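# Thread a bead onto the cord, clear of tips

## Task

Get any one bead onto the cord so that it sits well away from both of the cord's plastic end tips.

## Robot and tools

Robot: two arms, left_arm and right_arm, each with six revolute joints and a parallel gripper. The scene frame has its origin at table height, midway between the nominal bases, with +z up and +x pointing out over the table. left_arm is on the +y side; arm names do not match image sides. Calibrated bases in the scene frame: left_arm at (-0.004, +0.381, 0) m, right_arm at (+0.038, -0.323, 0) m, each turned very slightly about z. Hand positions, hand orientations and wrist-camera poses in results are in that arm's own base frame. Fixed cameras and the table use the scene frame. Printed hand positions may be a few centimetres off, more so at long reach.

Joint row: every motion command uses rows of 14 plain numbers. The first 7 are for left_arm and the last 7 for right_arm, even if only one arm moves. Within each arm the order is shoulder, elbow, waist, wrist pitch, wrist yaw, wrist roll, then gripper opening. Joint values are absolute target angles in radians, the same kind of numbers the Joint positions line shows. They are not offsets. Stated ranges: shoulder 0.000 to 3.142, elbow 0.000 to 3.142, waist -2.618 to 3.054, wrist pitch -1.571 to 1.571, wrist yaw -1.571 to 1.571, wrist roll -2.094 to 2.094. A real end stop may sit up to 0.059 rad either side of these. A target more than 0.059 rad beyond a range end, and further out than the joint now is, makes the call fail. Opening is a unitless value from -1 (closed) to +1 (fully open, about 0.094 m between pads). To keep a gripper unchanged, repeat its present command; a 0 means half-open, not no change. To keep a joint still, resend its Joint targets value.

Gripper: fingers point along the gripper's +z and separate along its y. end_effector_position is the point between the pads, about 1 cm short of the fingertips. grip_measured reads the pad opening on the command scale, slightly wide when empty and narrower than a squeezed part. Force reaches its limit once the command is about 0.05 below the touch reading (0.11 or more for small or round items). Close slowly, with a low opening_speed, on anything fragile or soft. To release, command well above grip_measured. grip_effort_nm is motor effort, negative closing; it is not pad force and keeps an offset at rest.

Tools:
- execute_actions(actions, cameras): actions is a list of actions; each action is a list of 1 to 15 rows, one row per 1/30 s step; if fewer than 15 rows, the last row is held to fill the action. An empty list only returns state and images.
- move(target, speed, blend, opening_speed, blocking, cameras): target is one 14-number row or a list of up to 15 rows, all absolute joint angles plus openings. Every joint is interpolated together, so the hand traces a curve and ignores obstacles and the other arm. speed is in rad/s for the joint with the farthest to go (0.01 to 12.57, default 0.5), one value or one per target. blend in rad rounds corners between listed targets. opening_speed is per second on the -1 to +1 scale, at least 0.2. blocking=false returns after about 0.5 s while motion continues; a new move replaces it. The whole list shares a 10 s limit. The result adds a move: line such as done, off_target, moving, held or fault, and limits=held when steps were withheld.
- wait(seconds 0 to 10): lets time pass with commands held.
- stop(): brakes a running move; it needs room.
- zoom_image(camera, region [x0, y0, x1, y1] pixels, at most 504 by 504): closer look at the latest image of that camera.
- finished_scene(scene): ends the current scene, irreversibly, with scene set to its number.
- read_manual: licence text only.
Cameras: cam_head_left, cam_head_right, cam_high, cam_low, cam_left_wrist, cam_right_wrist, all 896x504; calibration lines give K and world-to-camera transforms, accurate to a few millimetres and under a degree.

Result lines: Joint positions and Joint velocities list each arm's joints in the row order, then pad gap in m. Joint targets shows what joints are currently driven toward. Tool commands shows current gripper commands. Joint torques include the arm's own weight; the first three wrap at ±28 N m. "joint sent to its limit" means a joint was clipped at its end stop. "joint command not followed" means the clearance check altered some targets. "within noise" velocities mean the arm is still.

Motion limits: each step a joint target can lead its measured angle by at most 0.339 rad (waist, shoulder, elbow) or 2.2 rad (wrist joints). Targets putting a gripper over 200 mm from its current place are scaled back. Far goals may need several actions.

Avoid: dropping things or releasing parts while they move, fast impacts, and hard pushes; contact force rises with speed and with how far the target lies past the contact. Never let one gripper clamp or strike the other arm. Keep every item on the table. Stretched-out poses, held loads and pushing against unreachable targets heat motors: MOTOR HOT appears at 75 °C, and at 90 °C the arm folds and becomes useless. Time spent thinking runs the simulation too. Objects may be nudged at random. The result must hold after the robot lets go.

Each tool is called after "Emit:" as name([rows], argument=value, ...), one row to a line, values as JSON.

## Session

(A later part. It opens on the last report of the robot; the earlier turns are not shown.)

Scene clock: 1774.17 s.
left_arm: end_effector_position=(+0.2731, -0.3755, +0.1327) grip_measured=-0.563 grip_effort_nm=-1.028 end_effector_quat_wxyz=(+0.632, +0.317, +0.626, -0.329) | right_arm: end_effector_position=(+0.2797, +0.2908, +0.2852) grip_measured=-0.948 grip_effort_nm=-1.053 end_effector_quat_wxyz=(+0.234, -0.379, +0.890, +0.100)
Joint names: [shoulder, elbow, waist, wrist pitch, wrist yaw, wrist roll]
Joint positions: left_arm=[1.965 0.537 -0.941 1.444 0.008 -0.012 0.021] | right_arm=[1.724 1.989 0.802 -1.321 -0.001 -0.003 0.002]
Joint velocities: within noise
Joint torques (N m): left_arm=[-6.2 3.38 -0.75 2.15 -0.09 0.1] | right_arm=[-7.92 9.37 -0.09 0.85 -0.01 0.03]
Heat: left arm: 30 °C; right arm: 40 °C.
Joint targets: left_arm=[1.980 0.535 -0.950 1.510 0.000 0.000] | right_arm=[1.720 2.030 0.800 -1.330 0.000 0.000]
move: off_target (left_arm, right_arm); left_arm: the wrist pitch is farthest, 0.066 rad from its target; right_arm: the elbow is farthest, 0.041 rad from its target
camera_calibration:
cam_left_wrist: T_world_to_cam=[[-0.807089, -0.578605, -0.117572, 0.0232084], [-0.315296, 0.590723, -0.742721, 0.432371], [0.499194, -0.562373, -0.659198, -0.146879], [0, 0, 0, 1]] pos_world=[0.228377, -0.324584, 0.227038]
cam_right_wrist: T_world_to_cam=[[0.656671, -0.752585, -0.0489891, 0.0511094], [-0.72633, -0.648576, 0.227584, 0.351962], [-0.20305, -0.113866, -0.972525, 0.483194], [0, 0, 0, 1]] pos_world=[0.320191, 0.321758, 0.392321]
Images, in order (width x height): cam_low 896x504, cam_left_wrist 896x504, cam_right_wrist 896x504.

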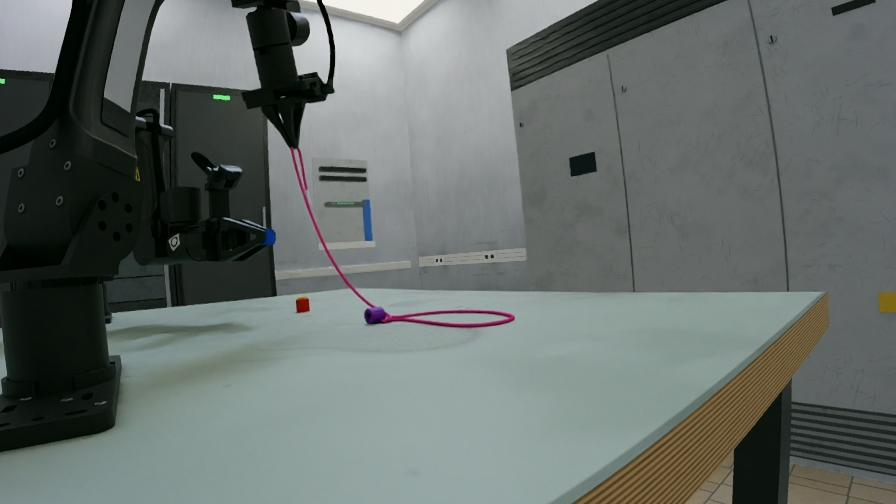

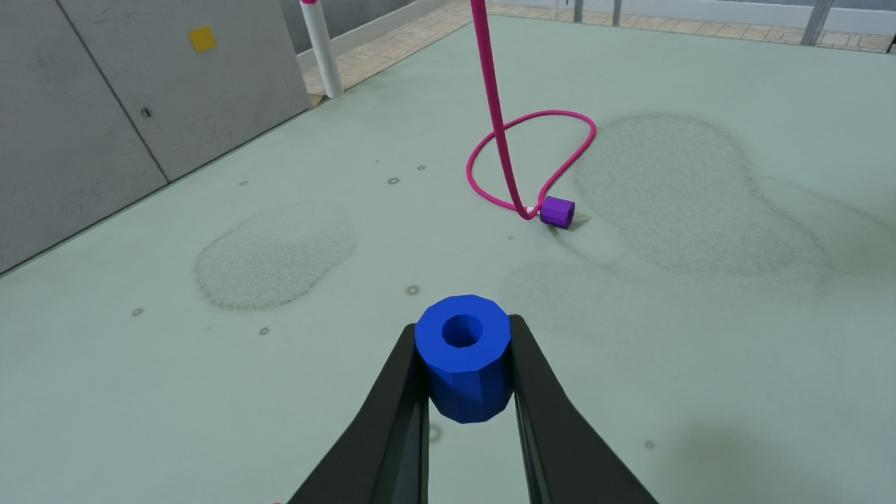

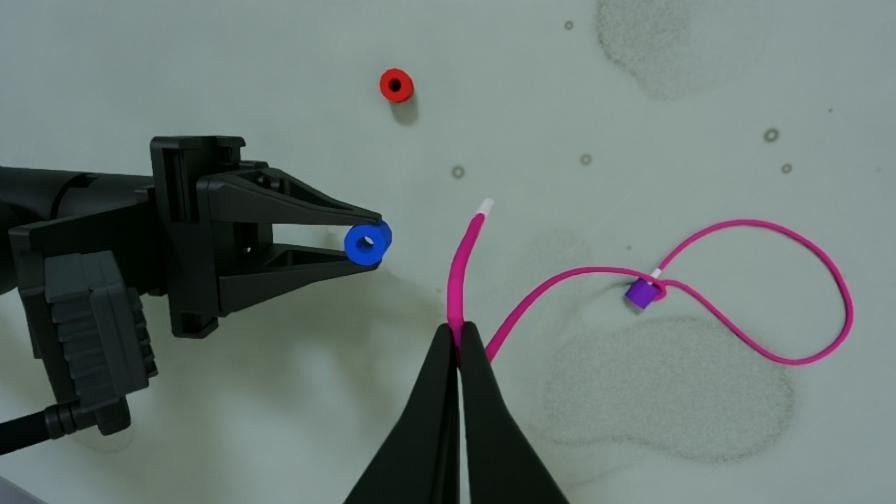

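Emit:
move(target=[1.98, 0.535, -0.95, 1.51, 0.0, 0.0, -0.7, 1.643, 1.885, 0.958, -1.325, 0.0, 0.0, -1.0], speed=0.3, cameras=["cam_left_wrist", "cam_right_wrist", "cam_low"])

Scene clock: 1795.80 s.
left_arm: end_effector_position=(+0.2731, -0.3755, +0.1327) grip_measured=-0.563 grip_effort_nm=-1.028 end_effector_quat_wxyz=(+0.632, +0.317, +0.626, -0.329) | right_arm: end_effector_position=(+0.2228, +0.3168, +0.2712) grip_measured=-0.948 grip_effort_nm=-1.053 end_effector_quat_wxyz=(+0.206, -0.449, +0.863, +0.107)
Joint names: [shoulder, elbow, waist, wrist pitch, wrist yaw, wrist roll]
Joint positions: left_arm=[1.965 0.537 -0.941 1.444 0.008 -0.012 0.021] | right_arm=[1.683 1.903 0.955 -1.323 -0.001 -0.003 0.002]
Joint velocities: within noise
Joint torques (N m): left_arm=[-6.22 3.38 -0.73 2.14 -0.09 0.1] | right_arm=[-10.43 4.88 0.25 0.87 0.01 0.04]
Heat: left arm: 32 °C; right arm: 38 °C.
Joint targets: left_arm=[1.980 0.535 -0.950 1.510 0.000 0.000] | right_arm=[1.643 1.885 0.958 -1.325 0.000 0.000]
move: off_target (left_arm, right_arm); left_arm: the wrist pitch is farthest, 0.066 rad from its target; right_arm: the shoulder is farthest, 0.040 rad from its target
camera_calibration:
cam_left_wrist: T_world_to_cam=[[-0.807089, -0.578605, -0.117572, 0.0232084], [-0.315296, 0.590723, -0.742721, 0.432371], [0.499194, -0.562373, -0.659198, -0.146879], [0, 0, 0, 1]] pos_world=[0.228377, -0.324584, 0.227038]
cam_right_wrist: T_world_to_cam=[[0.762408, -0.645532, -0.0449735, 0.0487293], [-0.612148, -0.742019, 0.273281, 0.322497], [-0.209783, -0.180821, -0.960882, 0.480486], [0, 0, 0, 1]] pos_world=[0.261063, 0.357637, 0.37575]
Images, in order (width x height): cam_low 896x504, cam_left_wrist 896x504, cam_right_wrist 896x504.

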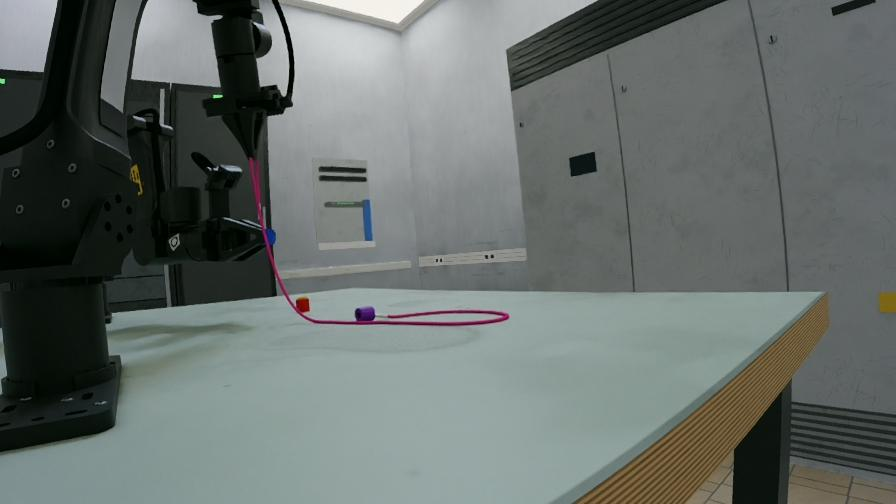

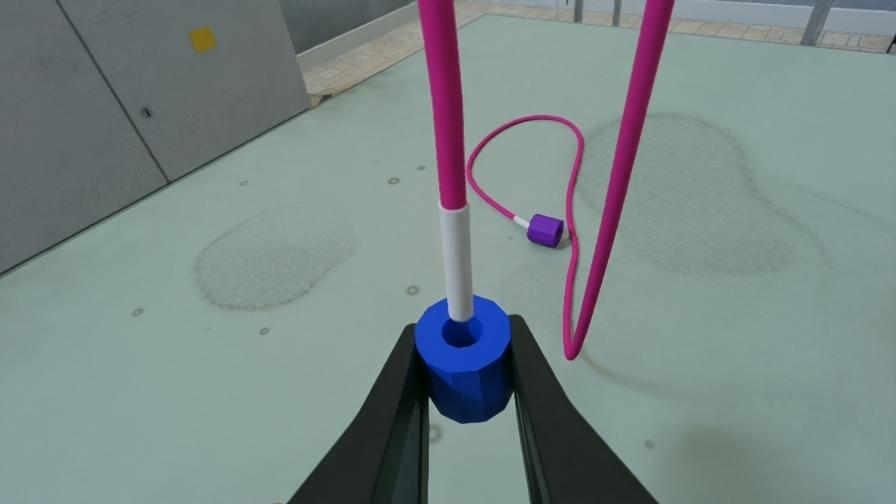

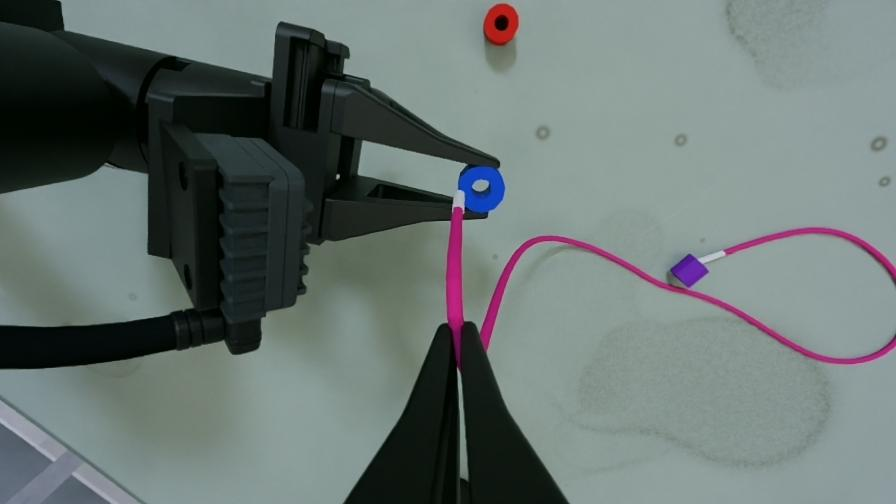

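Emit:
move(target=[1.98, 0.535, -0.95, 1.51, 0.0, 0.0, -0.7, 1.643, 1.885, 0.926, -1.325, 0.0, 0.0, -1.0], speed=0.2, cameras=["cam_left_wrist", "cam_right_wrist"])

Scene clock: 1870.93 s.
left_arm: end_effector_position=(+0.2731, -0.3755, +0.1327) grip_measured=-0.563 grip_effort_nm=-1.028 end_effector_quat_wxyz=(+0.632, +0.317, +0.626, -0.329) | right_arm: end_effector_position=(+0.2299, +0.3117, +0.2712) grip_measured=-0.948 grip_effort_nm=-1.053 end_effector_quat_wxyz=(+0.207, -0.439, +0.868, +0.104)
Joint names: [shoulder, elbow, waist, wrist pitch, wrist yaw, wrist roll]
Joint positions: left_arm=[1.965 0.537 -0.941 1.444 0.008 -0.012 0.021] | right_arm=[1.683 1.903 0.932 -1.323 -0.001 -0.003 0.002]
Joint velocities: within noise
Joint torques (N m): left_arm=[-6.22 3.38 -0.76 2.13 -0.09 0.1] | right_arm=[-10.47 4.94 -0.47 0.86 0 0.05]
Heat: left arm: 36 °C; right arm: 36 °C.
Joint targets: left_arm=[1.980 0.535 -0.950 1.510 0.000 0.000] | right_arm=[1.643 1.885 0.926 -1.325 0.000 0.000]
move: off_target (left_arm, right_arm); left_arm: the wrist pitch is farthest, 0.066 rad from its target; right_arm: the shoulder is farthest, 0.040 rad from its target
camera_calibration:
cam_left_wrist: T_world_to_cam=[[-0.807089, -0.578605, -0.117572, 0.0232084], [-0.315296, 0.590723, -0.742721, 0.432371], [0.499194, -0.562373, -0.659198, -0.146879], [0, 0, 0, 1]] pos_world=[0.228377, -0.324584, 0.227038]
cam_right_wrist: T_world_to_cam=[[0.747699, -0.662511, -0.0449911, 0.0487673], [-0.628682, -0.728076, 0.273246, 0.32255], [-0.213786, -0.176021, -0.960891, 0.480482], [0, 0, 0, 1]] pos_world=[0.269039, 0.351725, 0.37575]
Images, in order (width x height): cam_left_wrist 896x504, cam_right_wrist 896x504.

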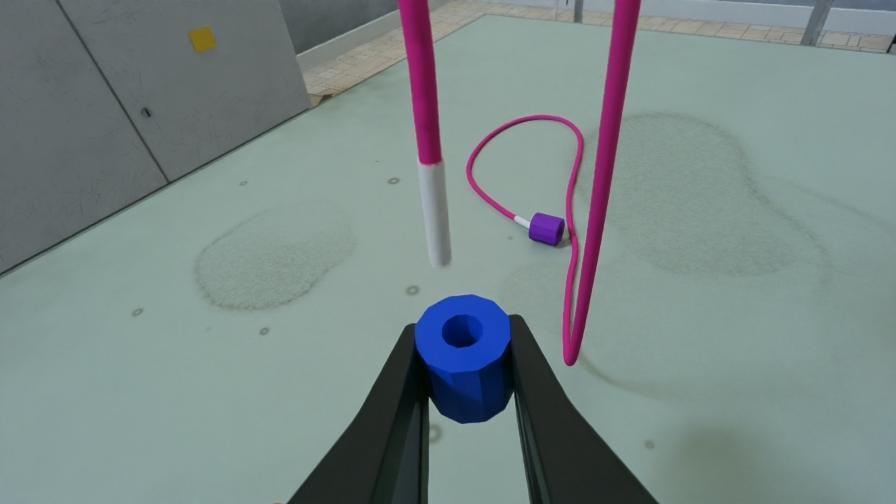

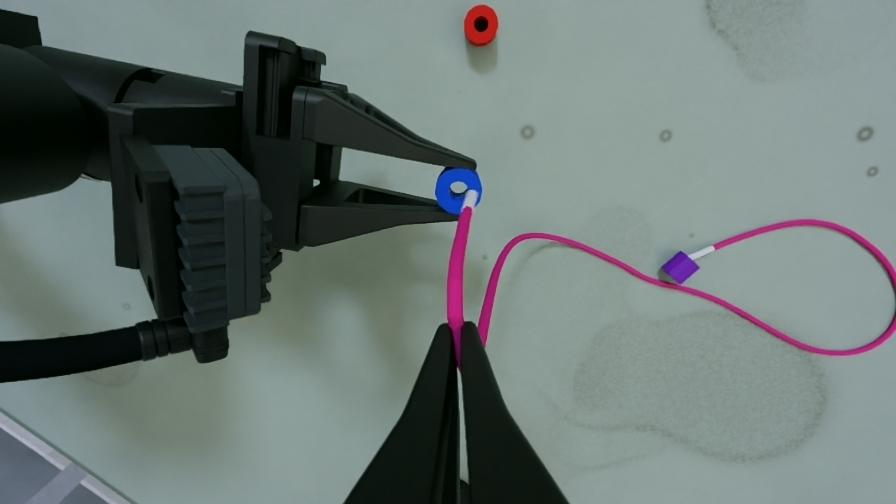

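Emit:
wait(seconds=1.0, cameras=["cam_left_wrist", "cam_right_wrist"])

Emit:
zoom_image(camera="cam_left_wrist", region=[360, 180, 560, 360])

Emit:
zoom_image(camera="cam_right_wrist", region=[400, 130, 540, 270])

Scene clock: 1879.03 s.
left_arm: end_effector_position=(+0.2731, -0.3755, +0.1327) grip_measured=-0.563 grip_effort_nm=-1.023 end_effector_quat_wxyz=(+0.632, +0.317, +0.626, -0.329) | right_arm: end_effector_position=(+0.2299, +0.3117, +0.2712) grip_measured=-0.948 grip_effort_nm=-1.053 end_effector_quat_wxyz=(+0.207, -0.439, +0.868, +0.104)
Joint names: [shoulder, elbow, waist, wrist pitch, wrist yaw, wrist roll]
Joint positions: left_arm=[1.965 0.537 -0.941 1.444 0.008 -0.012 0.021] | right_arm=[1.683 1.903 0.932 -1.323 -0.001 -0.003 0.002]
Joint velocities: within noise
Joint torques (N m): left_arm=[-6.23 3.38 -0.73 2.14 -0.09 0.1] | right_arm=[-10.43 4.9 -0.57 0.86 -0.02 0.04]
Heat: left arm: 36 °C; right arm: 36 °C.
Joint targets: left_arm=[1.980 0.535 -0.950 1.510 0.000 0.000] | right_arm=[1.643 1.885 0.926 -1.325 0.000 0.000]
Tool commands: left_gripper/opening=-0.7 right_gripper/opening=-1.0
wait: 1.00 s; at rest from the start
camera_calibration:
cam_left_wrist: T_world_to_cam=[[-0.807089, -0.578605, -0.117572, 0.0232084], [-0.315296, 0.590723, -0.742721, 0.432371], [0.499194, -0.562373, -0.659198, -0.146879], [0, 0, 0, 1]] pos_world=[0.228377, -0.324584, 0.227038]
cam_right_wrist: T_world_to_cam=[[0.747699, -0.662511, -0.0449911, 0.0487673], [-0.628682, -0.728076, 0.273246, 0.32255], [-0.213786, -0.176021, -0.960891, 0.480482], [0, 0, 0, 1]] pos_world=[0.269039, 0.351725, 0.37575]
Images, in order (width x height): cam_left_wrist 896x504, cam_right_wrist 896x504.

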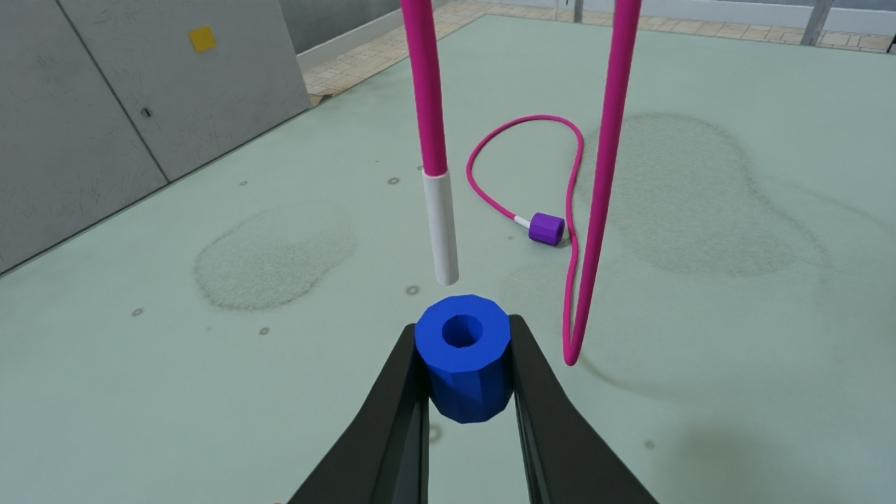

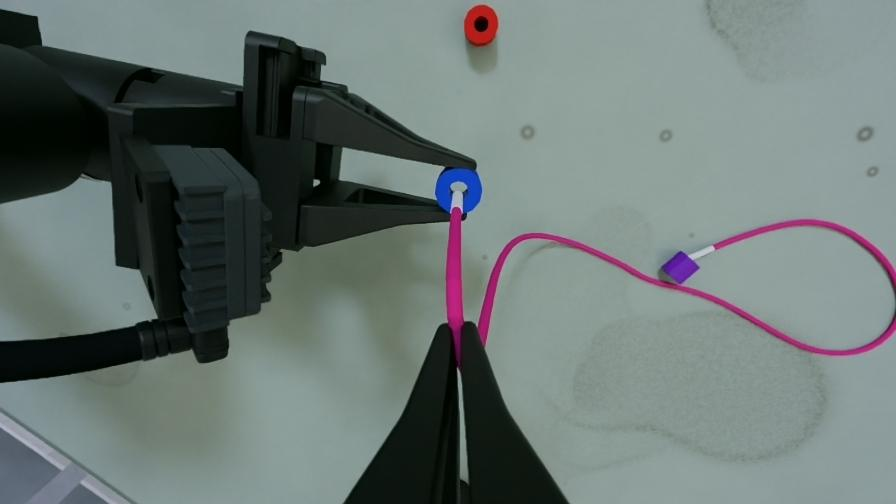

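Scaled by 2.520 from the camera's 896x504 image, which has a finer 1280x720 frame.

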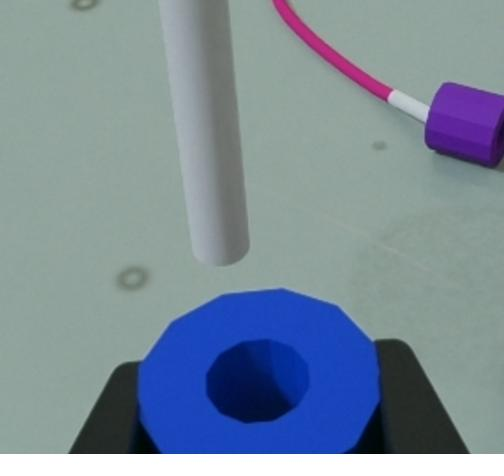

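Scaled by 3.600 from the camera's 896x504 image, which has a finer 1280x720 frame.

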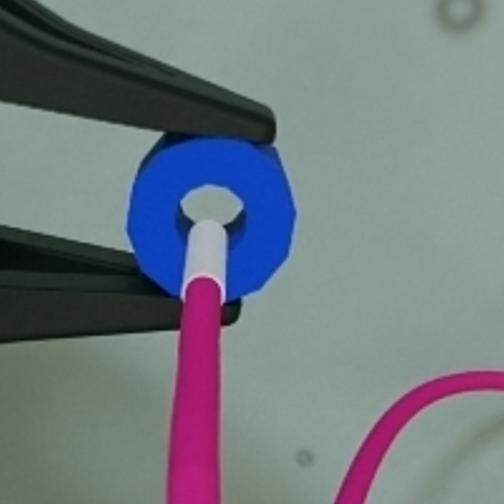

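Emit:
move(target=[1.98, 0.535, -0.95, 1.51, 0.0, 0.0, -0.7, 1.625, 1.805, 0.926, -1.25, 0.0, 0.0, -1.0], speed=0.15, cameras=["cam_left_wrist", "cam_right_wrist"])

Scene clock: 1986.43 s.
left_arm: end_effector_position=(+0.2731, -0.3755, +0.1327) grip_measured=-0.563 grip_effort_nm=-1.033 end_effector_quat_wxyz=(+0.632, +0.317, +0.626, -0.329) | right_arm: end_effector_position=(+0.2288, +0.3103, +0.2544) grip_measured=-0.948 grip_effort_nm=-1.057 end_effector_quat_wxyz=(+0.198, -0.440, +0.870, +0.100)
Joint names: [shoulder, elbow, waist, wrist pitch, wrist yaw, wrist roll]
Joint positions: left_arm=[1.965 0.537 -0.941 1.444 0.008 -0.012 0.021] | right_arm=[1.667 1.822 0.932 -1.279 -0.001 -0.003 0.002]
Joint velocities: within noise
Joint torques (N m): left_arm=[-6.22 3.38 -0.75 2.14 -0.09 0.1] | right_arm=[-10.77 5.04 -0.59 1.16 0.01 0.05]
Heat: left arm: 39 °C; right arm: 36 °C.
Joint targets: left_arm=[1.980 0.535 -0.950 1.510 0.000 0.000] | right_arm=[1.625 1.805 0.926 -1.250 0.000 0.000]
move: off_target (left_arm, right_arm); left_arm: the wrist pitch is farthest, 0.066 rad from its target; right_arm: the shoulder is farthest, 0.042 rad from its target
camera_calibration:
cam_left_wrist: T_world_to_cam=[[-0.807089, -0.578605, -0.117572, 0.0232084], [-0.315296, 0.590723, -0.742721, 0.432371], [0.499194, -0.562373, -0.659198, -0.146879], [0, 0, 0, 1]] pos_world=[0.228377, -0.324584, 0.227038]
cam_right_wrist: T_world_to_cam=[[0.747138, -0.663265, -0.0431896, 0.0477975], [-0.625239, -0.723377, 0.292918, 0.318089], [-0.225525, -0.191846, -0.955162, 0.470046], [0, 0, 0, 1]] pos_world=[0.269177, 0.351977, 0.357861]
Images, in order (width x height): cam_left_wrist 896x504, cam_right_wrist 896x504.

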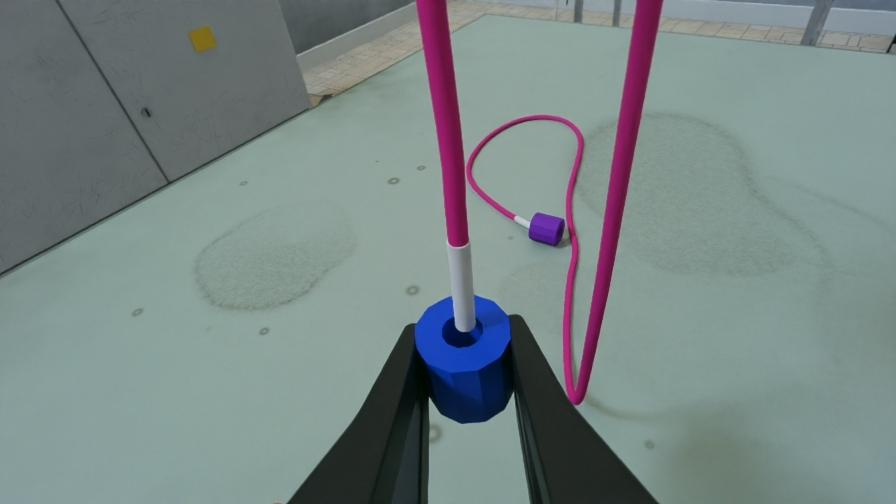

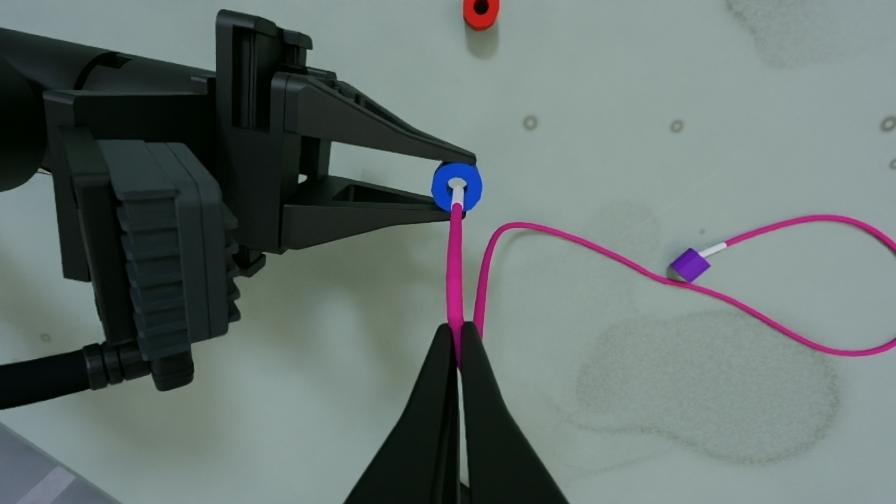

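Emit:
zoom_image(camera="cam_left_wrist", region=[400, 260, 520, 380])

Emit:
zoom_image(camera="cam_right_wrist", region=[410, 140, 510, 240])

Scaled by 4.200 from the camera's 896x504 image, which has a finer 1280x720 frame.

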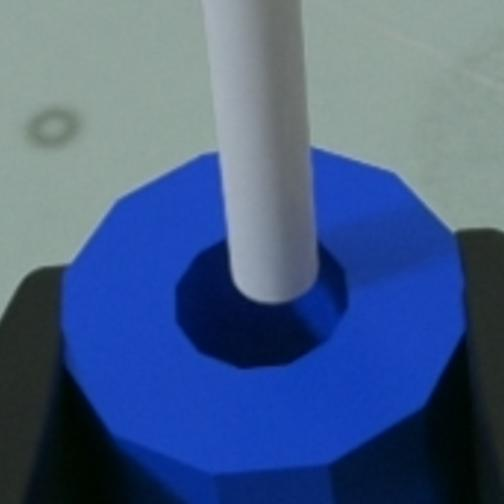

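Scaled by 5.040 from the camera's 896x504 image, which has a finer 1280x720 frame.

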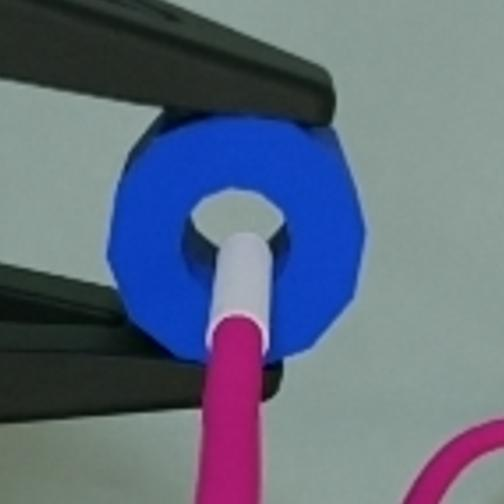

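Emit:
move(target=[1.98, 0.535, -0.95, 1.51, 0.0, 0.0, -0.7, 1.600, 1.692, 0.928, -1.163, 0.0, 0.0, -1.0], speed=0.15, cameras=["cam_left_wrist", "cam_right_wrist", "cam_high"])

Scene clock: 2003.27 s.
left_arm: end_effector_position=(+0.2731, -0.3755, +0.1327) grip_measured=-0.563 grip_effort_nm=-1.028 end_effector_quat_wxyz=(+0.632, +0.317, +0.626, -0.329) | right_arm: end_effector_position=(+0.2292, +0.3108, +0.2343) grip_measured=-0.948 grip_effort_nm=-1.053 end_effector_quat_wxyz=(+0.198, -0.440, +0.870, +0.100)
Joint names: [shoulder, elbow, waist, wrist pitch, wrist yaw, wrist roll]
Joint positions: left_arm=[1.965 0.537 -0.941 1.444 0.008 -0.012 0.021] | right_arm=[1.642 1.71 0.932 -1.193 -0.001 -0.003 0.002]
Joint velocities: within noise
Joint torques (N m): left_arm=[-6.23 3.37 -0.73 2.14 -0.09 0.1] | right_arm=[-10.56 5.16 -0.4 1.12 -0.01 0.05]
Heat: left arm: 40 °C; right arm: 38 °C.
Joint targets: left_arm=[1.980 0.535 -0.950 1.510 0.000 0.000] | right_arm=[1.600 1.692 0.928 -1.163 0.000 0.000]
move: off_target (left_arm, right_arm); left_arm: the wrist pitch is farthest, 0.066 rad from its target; right_arm: the shoulder is farthest, 0.042 rad from its target
camera_calibration:
cam_left_wrist: T_world_to_cam=[[-0.807089, -0.578605, -0.117572, 0.0232084], [-0.315296, 0.590723, -0.742721, 0.432371], [0.499194, -0.562373, -0.659198, -0.146879], [0, 0, 0, 1]] pos_world=[0.228377, -0.324584, 0.227038]
cam_right_wrist: T_world_to_cam=[[0.747126, -0.663278, -0.0431724, 0.0469516], [-0.625067, -0.723203, 0.293715, 0.324377], [-0.226037, -0.192457, -0.954918, 0.451252], [0, 0, 0, 1]] pos_world=[0.269679, 0.352579, 0.337661]
Images, in order (width x height): cam_high 896x504, cam_left_wrist 896x504, cam_right_wrist 896x504.

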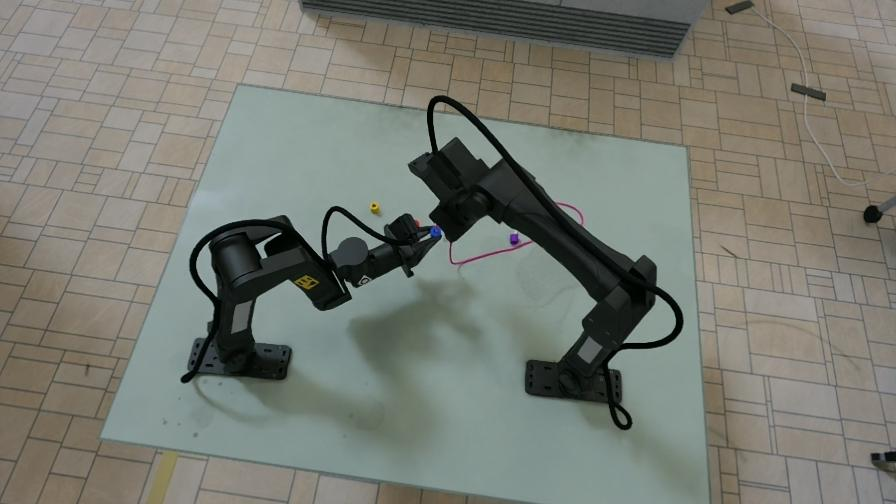

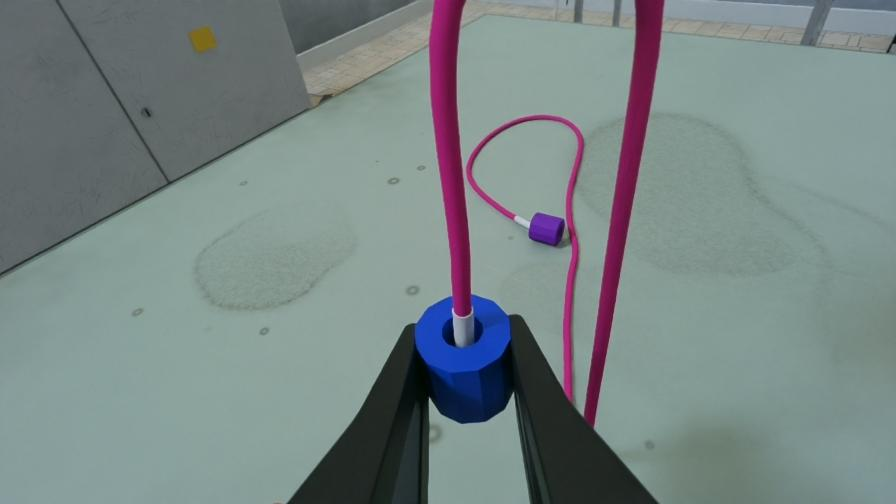

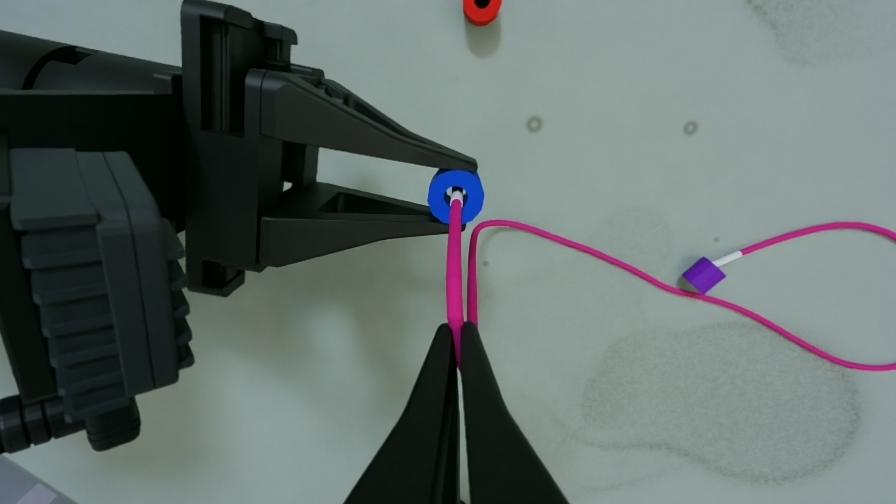

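Emit:
move([
  [1.98, 0.535, -0.95, 1.51, 0.0, 0.0, -0.7, 1.600, 1.692, 0.836, -1.163, -0.21, 0.0, -1.0],
  [1.98, 0.535, -0.95, 1.51, 0.0, 0.0, -0.7, 1.572, 1.540, 0.836, -1.039, -0.21, 0.0, -1.0],
], speed=0.2, cameras=["cam_left_wrist", "cam_right_wrist", "cam_high"])

Scene clock: 2036.47 s.
left_arm: end_effector_position=(+0.2731, -0.3755, +0.1327) grip_measured=-0.563 grip_effort_nm=-1.023 end_effector_quat_wxyz=(+0.632, +0.317, +0.626, -0.329) | right_arm: end_effector_position=(+0.2289, +0.3114, +0.2075) grip_measured=-0.948 grip_effort_nm=-1.057 end_effector_quat_wxyz=(+0.161, -0.418, +0.876, +0.178)
Joint names: [shoulder, elbow, waist, wrist pitch, wrist yaw, wrist roll]
Joint positions: left_arm=[1.965 0.537 -0.941 1.444 0.008 -0.012 0.021] | right_arm=[1.613 1.557 0.843 -1.069 -0.199 -0.003 0.002]
Joint velocities: within noise
Joint torques (N m): left_arm=[-6.22 3.4 -0.75 2.14 -0.08 0.1] | right_arm=[-10.41 5.35 -0.61 1.15 -0.23 0.03]
Heat: left arm: 40 °C; right arm: 37 °C.
Joint targets: left_arm=[1.980 0.535 -0.950 1.510 0.000 0.000] | right_arm=[1.572 1.540 0.836 -1.039 -0.210 0.000]
move: off_target (left_arm, right_arm); left_arm: the wrist pitch is farthest, 0.066 rad from its target; right_arm: the shoulder is farthest, 0.041 rad from its target
camera_calibration:
cam_left_wrist: T_world_to_cam=[[-0.807089, -0.578605, -0.117572, 0.0232084], [-0.315296, 0.590723, -0.742721, 0.432371], [0.499194, -0.562373, -0.659198, -0.146879], [0, 0, 0, 1]] pos_world=[0.228377, -0.324584, 0.227038]
cam_right_wrist: T_world_to_cam=[[0.725906, -0.651764, -0.21969, 0.0842584], [-0.58745, -0.753649, 0.294815, 0.33314], [-0.357719, -0.0849518, -0.929957, 0.417246], [0, 0, 0, 1]] pos_world=[0.283796, 0.341433, 0.308317]
Images, in order (width x height): cam_high 896x504, cam_left_wrist 896x504, cam_right_wrist 896x504.

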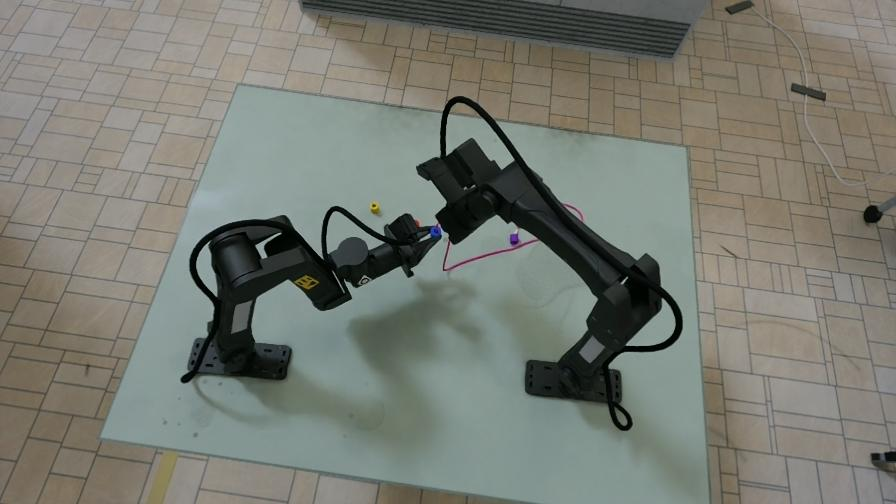

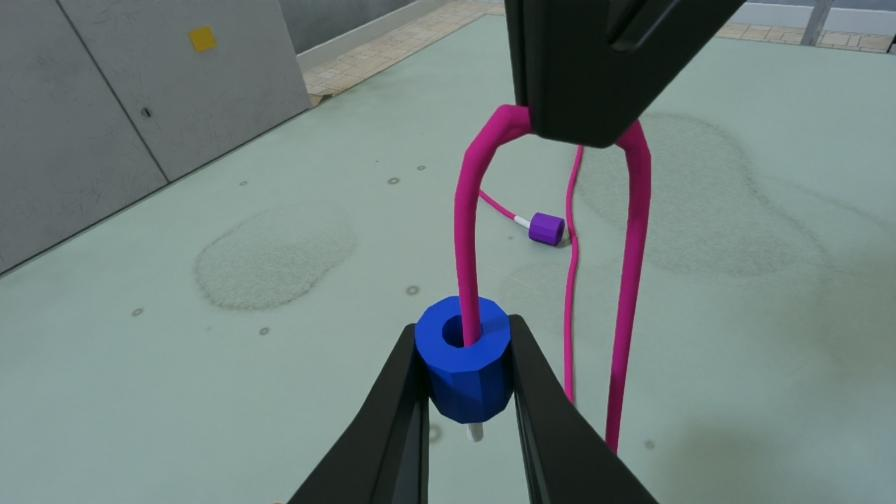

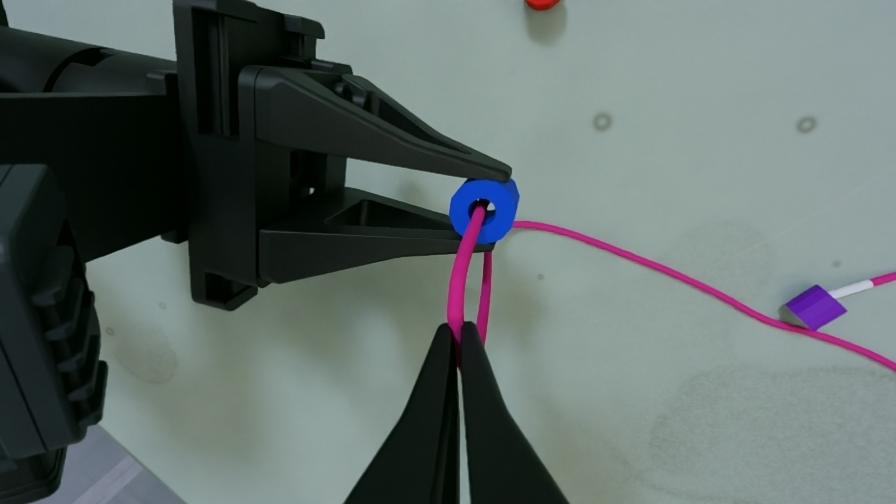

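Emit:
move(target=[1.98, 0.535, -0.95, 1.51, 0.0, 0.0, -0.7, 1.560, 1.375, 0.836, -0.886, -0.21, 0.0, -1.0], speed=0.2, cameras=["cam_left_wrist", "cam_right_wrist", "cam_low"])

Scene clock: 2070.80 s.
left_arm: end_effector_position=(+0.2731, -0.3755, +0.1327) grip_measured=-0.563 grip_effort_nm=-1.033 end_effector_quat_wxyz=(+0.632, +0.317, +0.626, -0.329) | right_arm: end_effector_position=(+0.2294, +0.3120, +0.1692) grip_measured=-0.948 grip_effort_nm=-1.057 end_effector_quat_wxyz=(+0.161, -0.418, +0.876, +0.178)
Joint names: [shoulder, elbow, waist, wrist pitch, wrist yaw, wrist roll]
Joint positions: left_arm=[1.965 0.537 -0.941 1.444 0.008 -0.012 0.021] | right_arm=[1.602 1.393 0.843 -0.917 -0.199 -0.003 0.002]
Joint velocities: within noise
Joint torques (N m): left_arm=[-6.22 3.37 -0.75 2.14 -0.09 0.1] | right_arm=[-10.47 5.48 -0.61 1.14 -0.22 0.04]
Heat: left arm: 41 °C; right arm: 37 °C.
Joint targets: left_arm=[1.980 0.535 -0.950 1.510 0.000 0.000] | right_arm=[1.560 1.375 0.836 -0.886 -0.210 0.000]
move: off_target (left_arm, right_arm); left_arm: the wrist pitch is farthest, 0.066 rad from its target; right_arm: the shoulder is farthest, 0.042 rad from its target
camera_calibration:
cam_left_wrist: T_world_to_cam=[[-0.807089, -0.578605, -0.117572, 0.0232084], [-0.315296, 0.590723, -0.742721, 0.432371], [0.499194, -0.562373, -0.659198, -0.146879], [0, 0, 0, 1]] pos_world=[0.228377, -0.324584, 0.227038]
cam_right_wrist: T_world_to_cam=[[0.725797, -0.651798, -0.219951, 0.0760282], [-0.587038, -0.75354, 0.29591, 0.344836], [-0.358615, -0.0856508, -0.929548, 0.382159], [0, 0, 0, 1]] pos_world=[0.284299, 0.342135, 0.269917]
Images, in order (width x height): cam_low 896x504, cam_left_wrist 896x504, cam_right_wrist 896x504.

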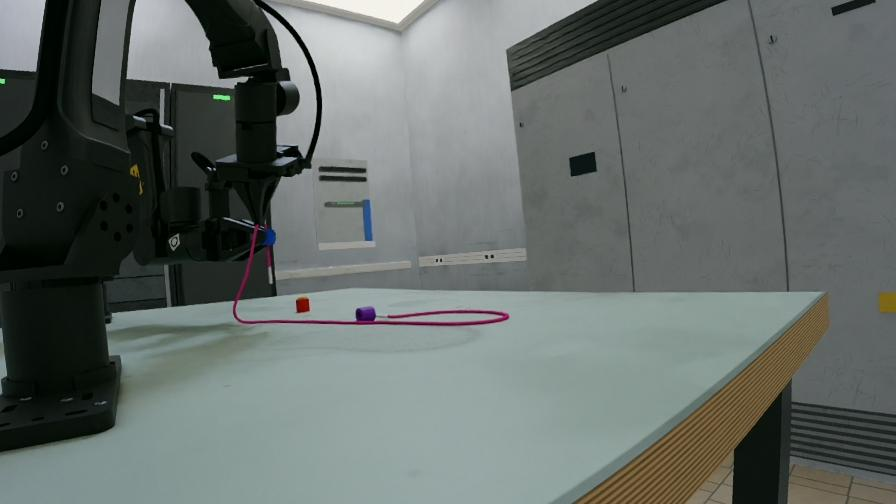

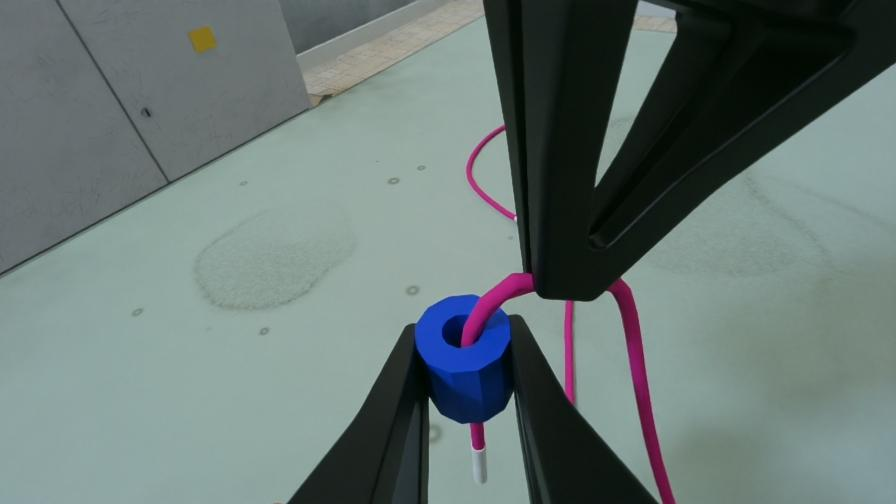

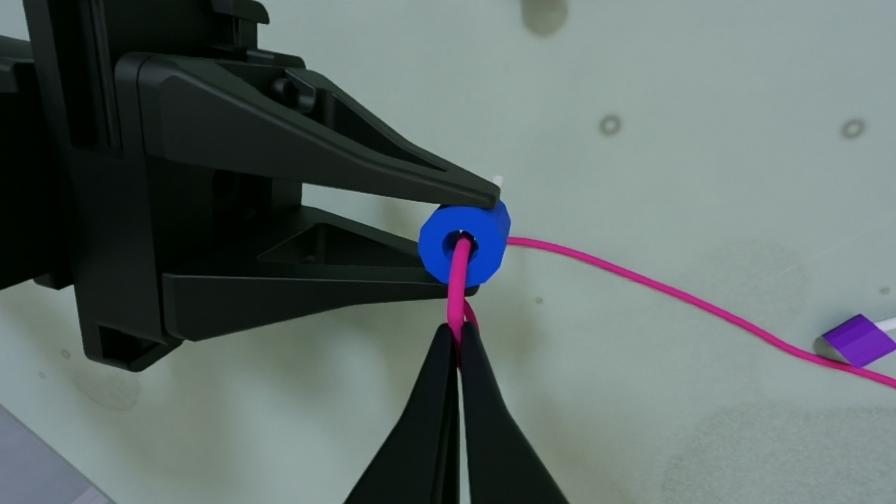

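Emit:
move(target=[1.993, 0.615, -0.95, 1.191, 0.0, 0.0, -0.7, 1.638, 1.194, 0.836, -0.668, -0.21, 0.0, -1.0], speed=0.25, cameras=["cam_left_wrist", "cam_right_wrist", "cam_low"])

Scene clock: 2117.83 s.
left_arm: end_effector_position=(+0.2778, -0.3818, +0.0812) grip_measured=-0.563 grip_effort_nm=-1.033 end_effector_quat_wxyz=(+0.560, +0.351, +0.692, -0.291) | right_arm: end_effector_position=(+0.2326, +0.3157, +0.1175) grip_measured=-0.948 grip_effort_nm=-1.057 end_effector_quat_wxyz=(+0.164, -0.418, +0.875, +0.180)
Joint names: [shoulder, elbow, waist, wrist pitch, wrist yaw, wrist roll]
Joint positions: left_arm=[1.976 0.593 -0.941 1.178 0.008 -0.009 0.021] | right_arm=[1.628 1.211 0.843 -0.701 -0.2 -0.002 0.002]
Joint velocities: within noise
Joint torques (N m): left_arm=[-6.39 5.53 -0.75 1.69 -0.09 0.06] | right_arm=[-6.43 5.41 -0.64 1.2 -0.21 0.04]
Heat: left arm: 41 °C; right arm: 38 °C.
Joint targets: left_arm=[1.993 0.615 -0.950 1.191 0.000 0.000] | right_arm=[1.638 1.194 0.836 -0.668 -0.210 0.000]
move: done
camera_calibration:
cam_left_wrist: T_world_to_cam=[[-0.822269, -0.557151, -0.116002, 0.02951], [-0.400018, 0.710821, -0.578549, 0.455465], [0.404796, -0.42932, -0.807356, -0.0976245], [0, 0, 0, 1]] pos_world=[0.245977, -0.349224, 0.188114]
cam_right_wrist: T_world_to_cam=[[0.726773, -0.650512, -0.220534, 0.0640907], [-0.58854, -0.755295, 0.288358, 0.366559], [-0.354148, -0.0797773, -0.93178, 0.332996], [0, 0, 0, 1]] pos_world=[0.287085, 0.345117, 0.218713]
Images, in order (width x height): cam_low 896x504, cam_left_wrist 896x504, cam_right_wrist 896x504.

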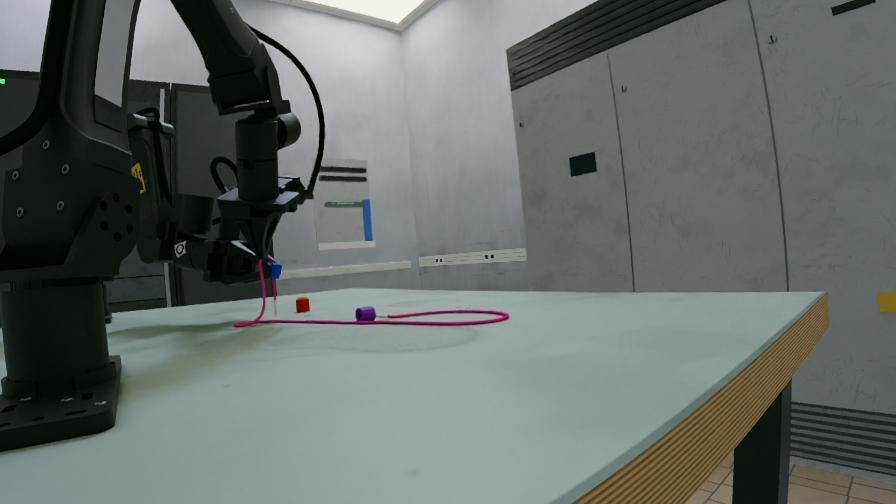

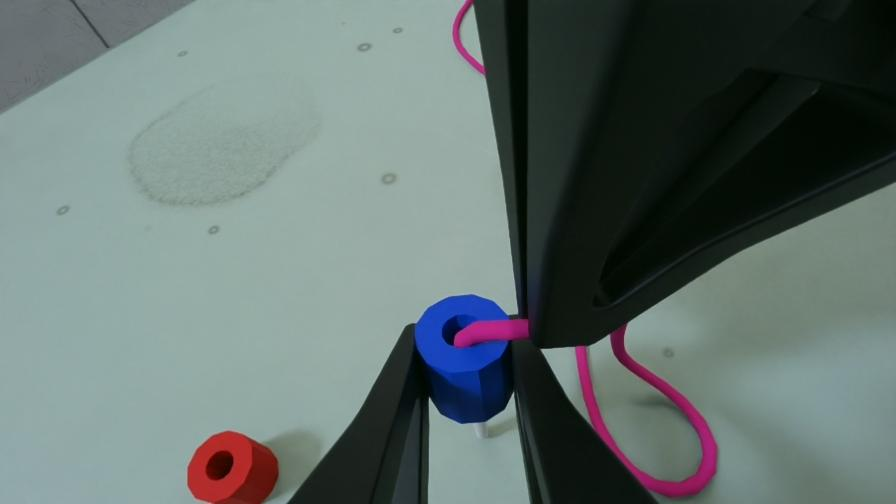

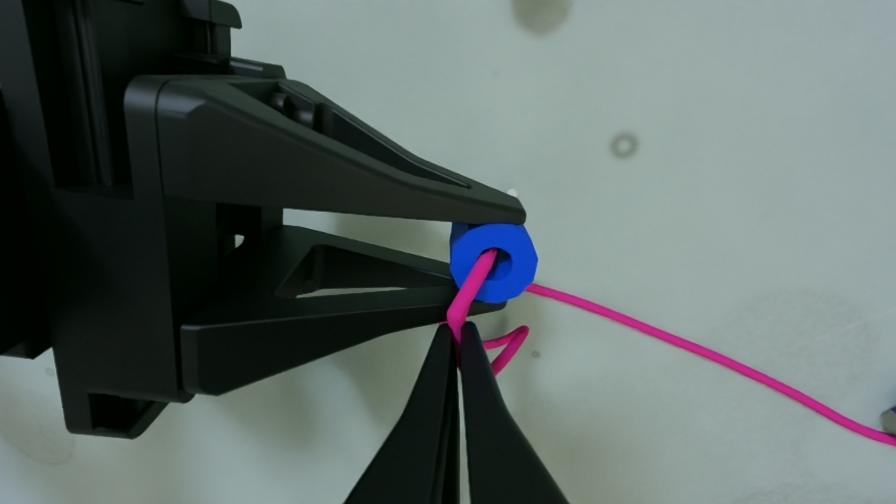

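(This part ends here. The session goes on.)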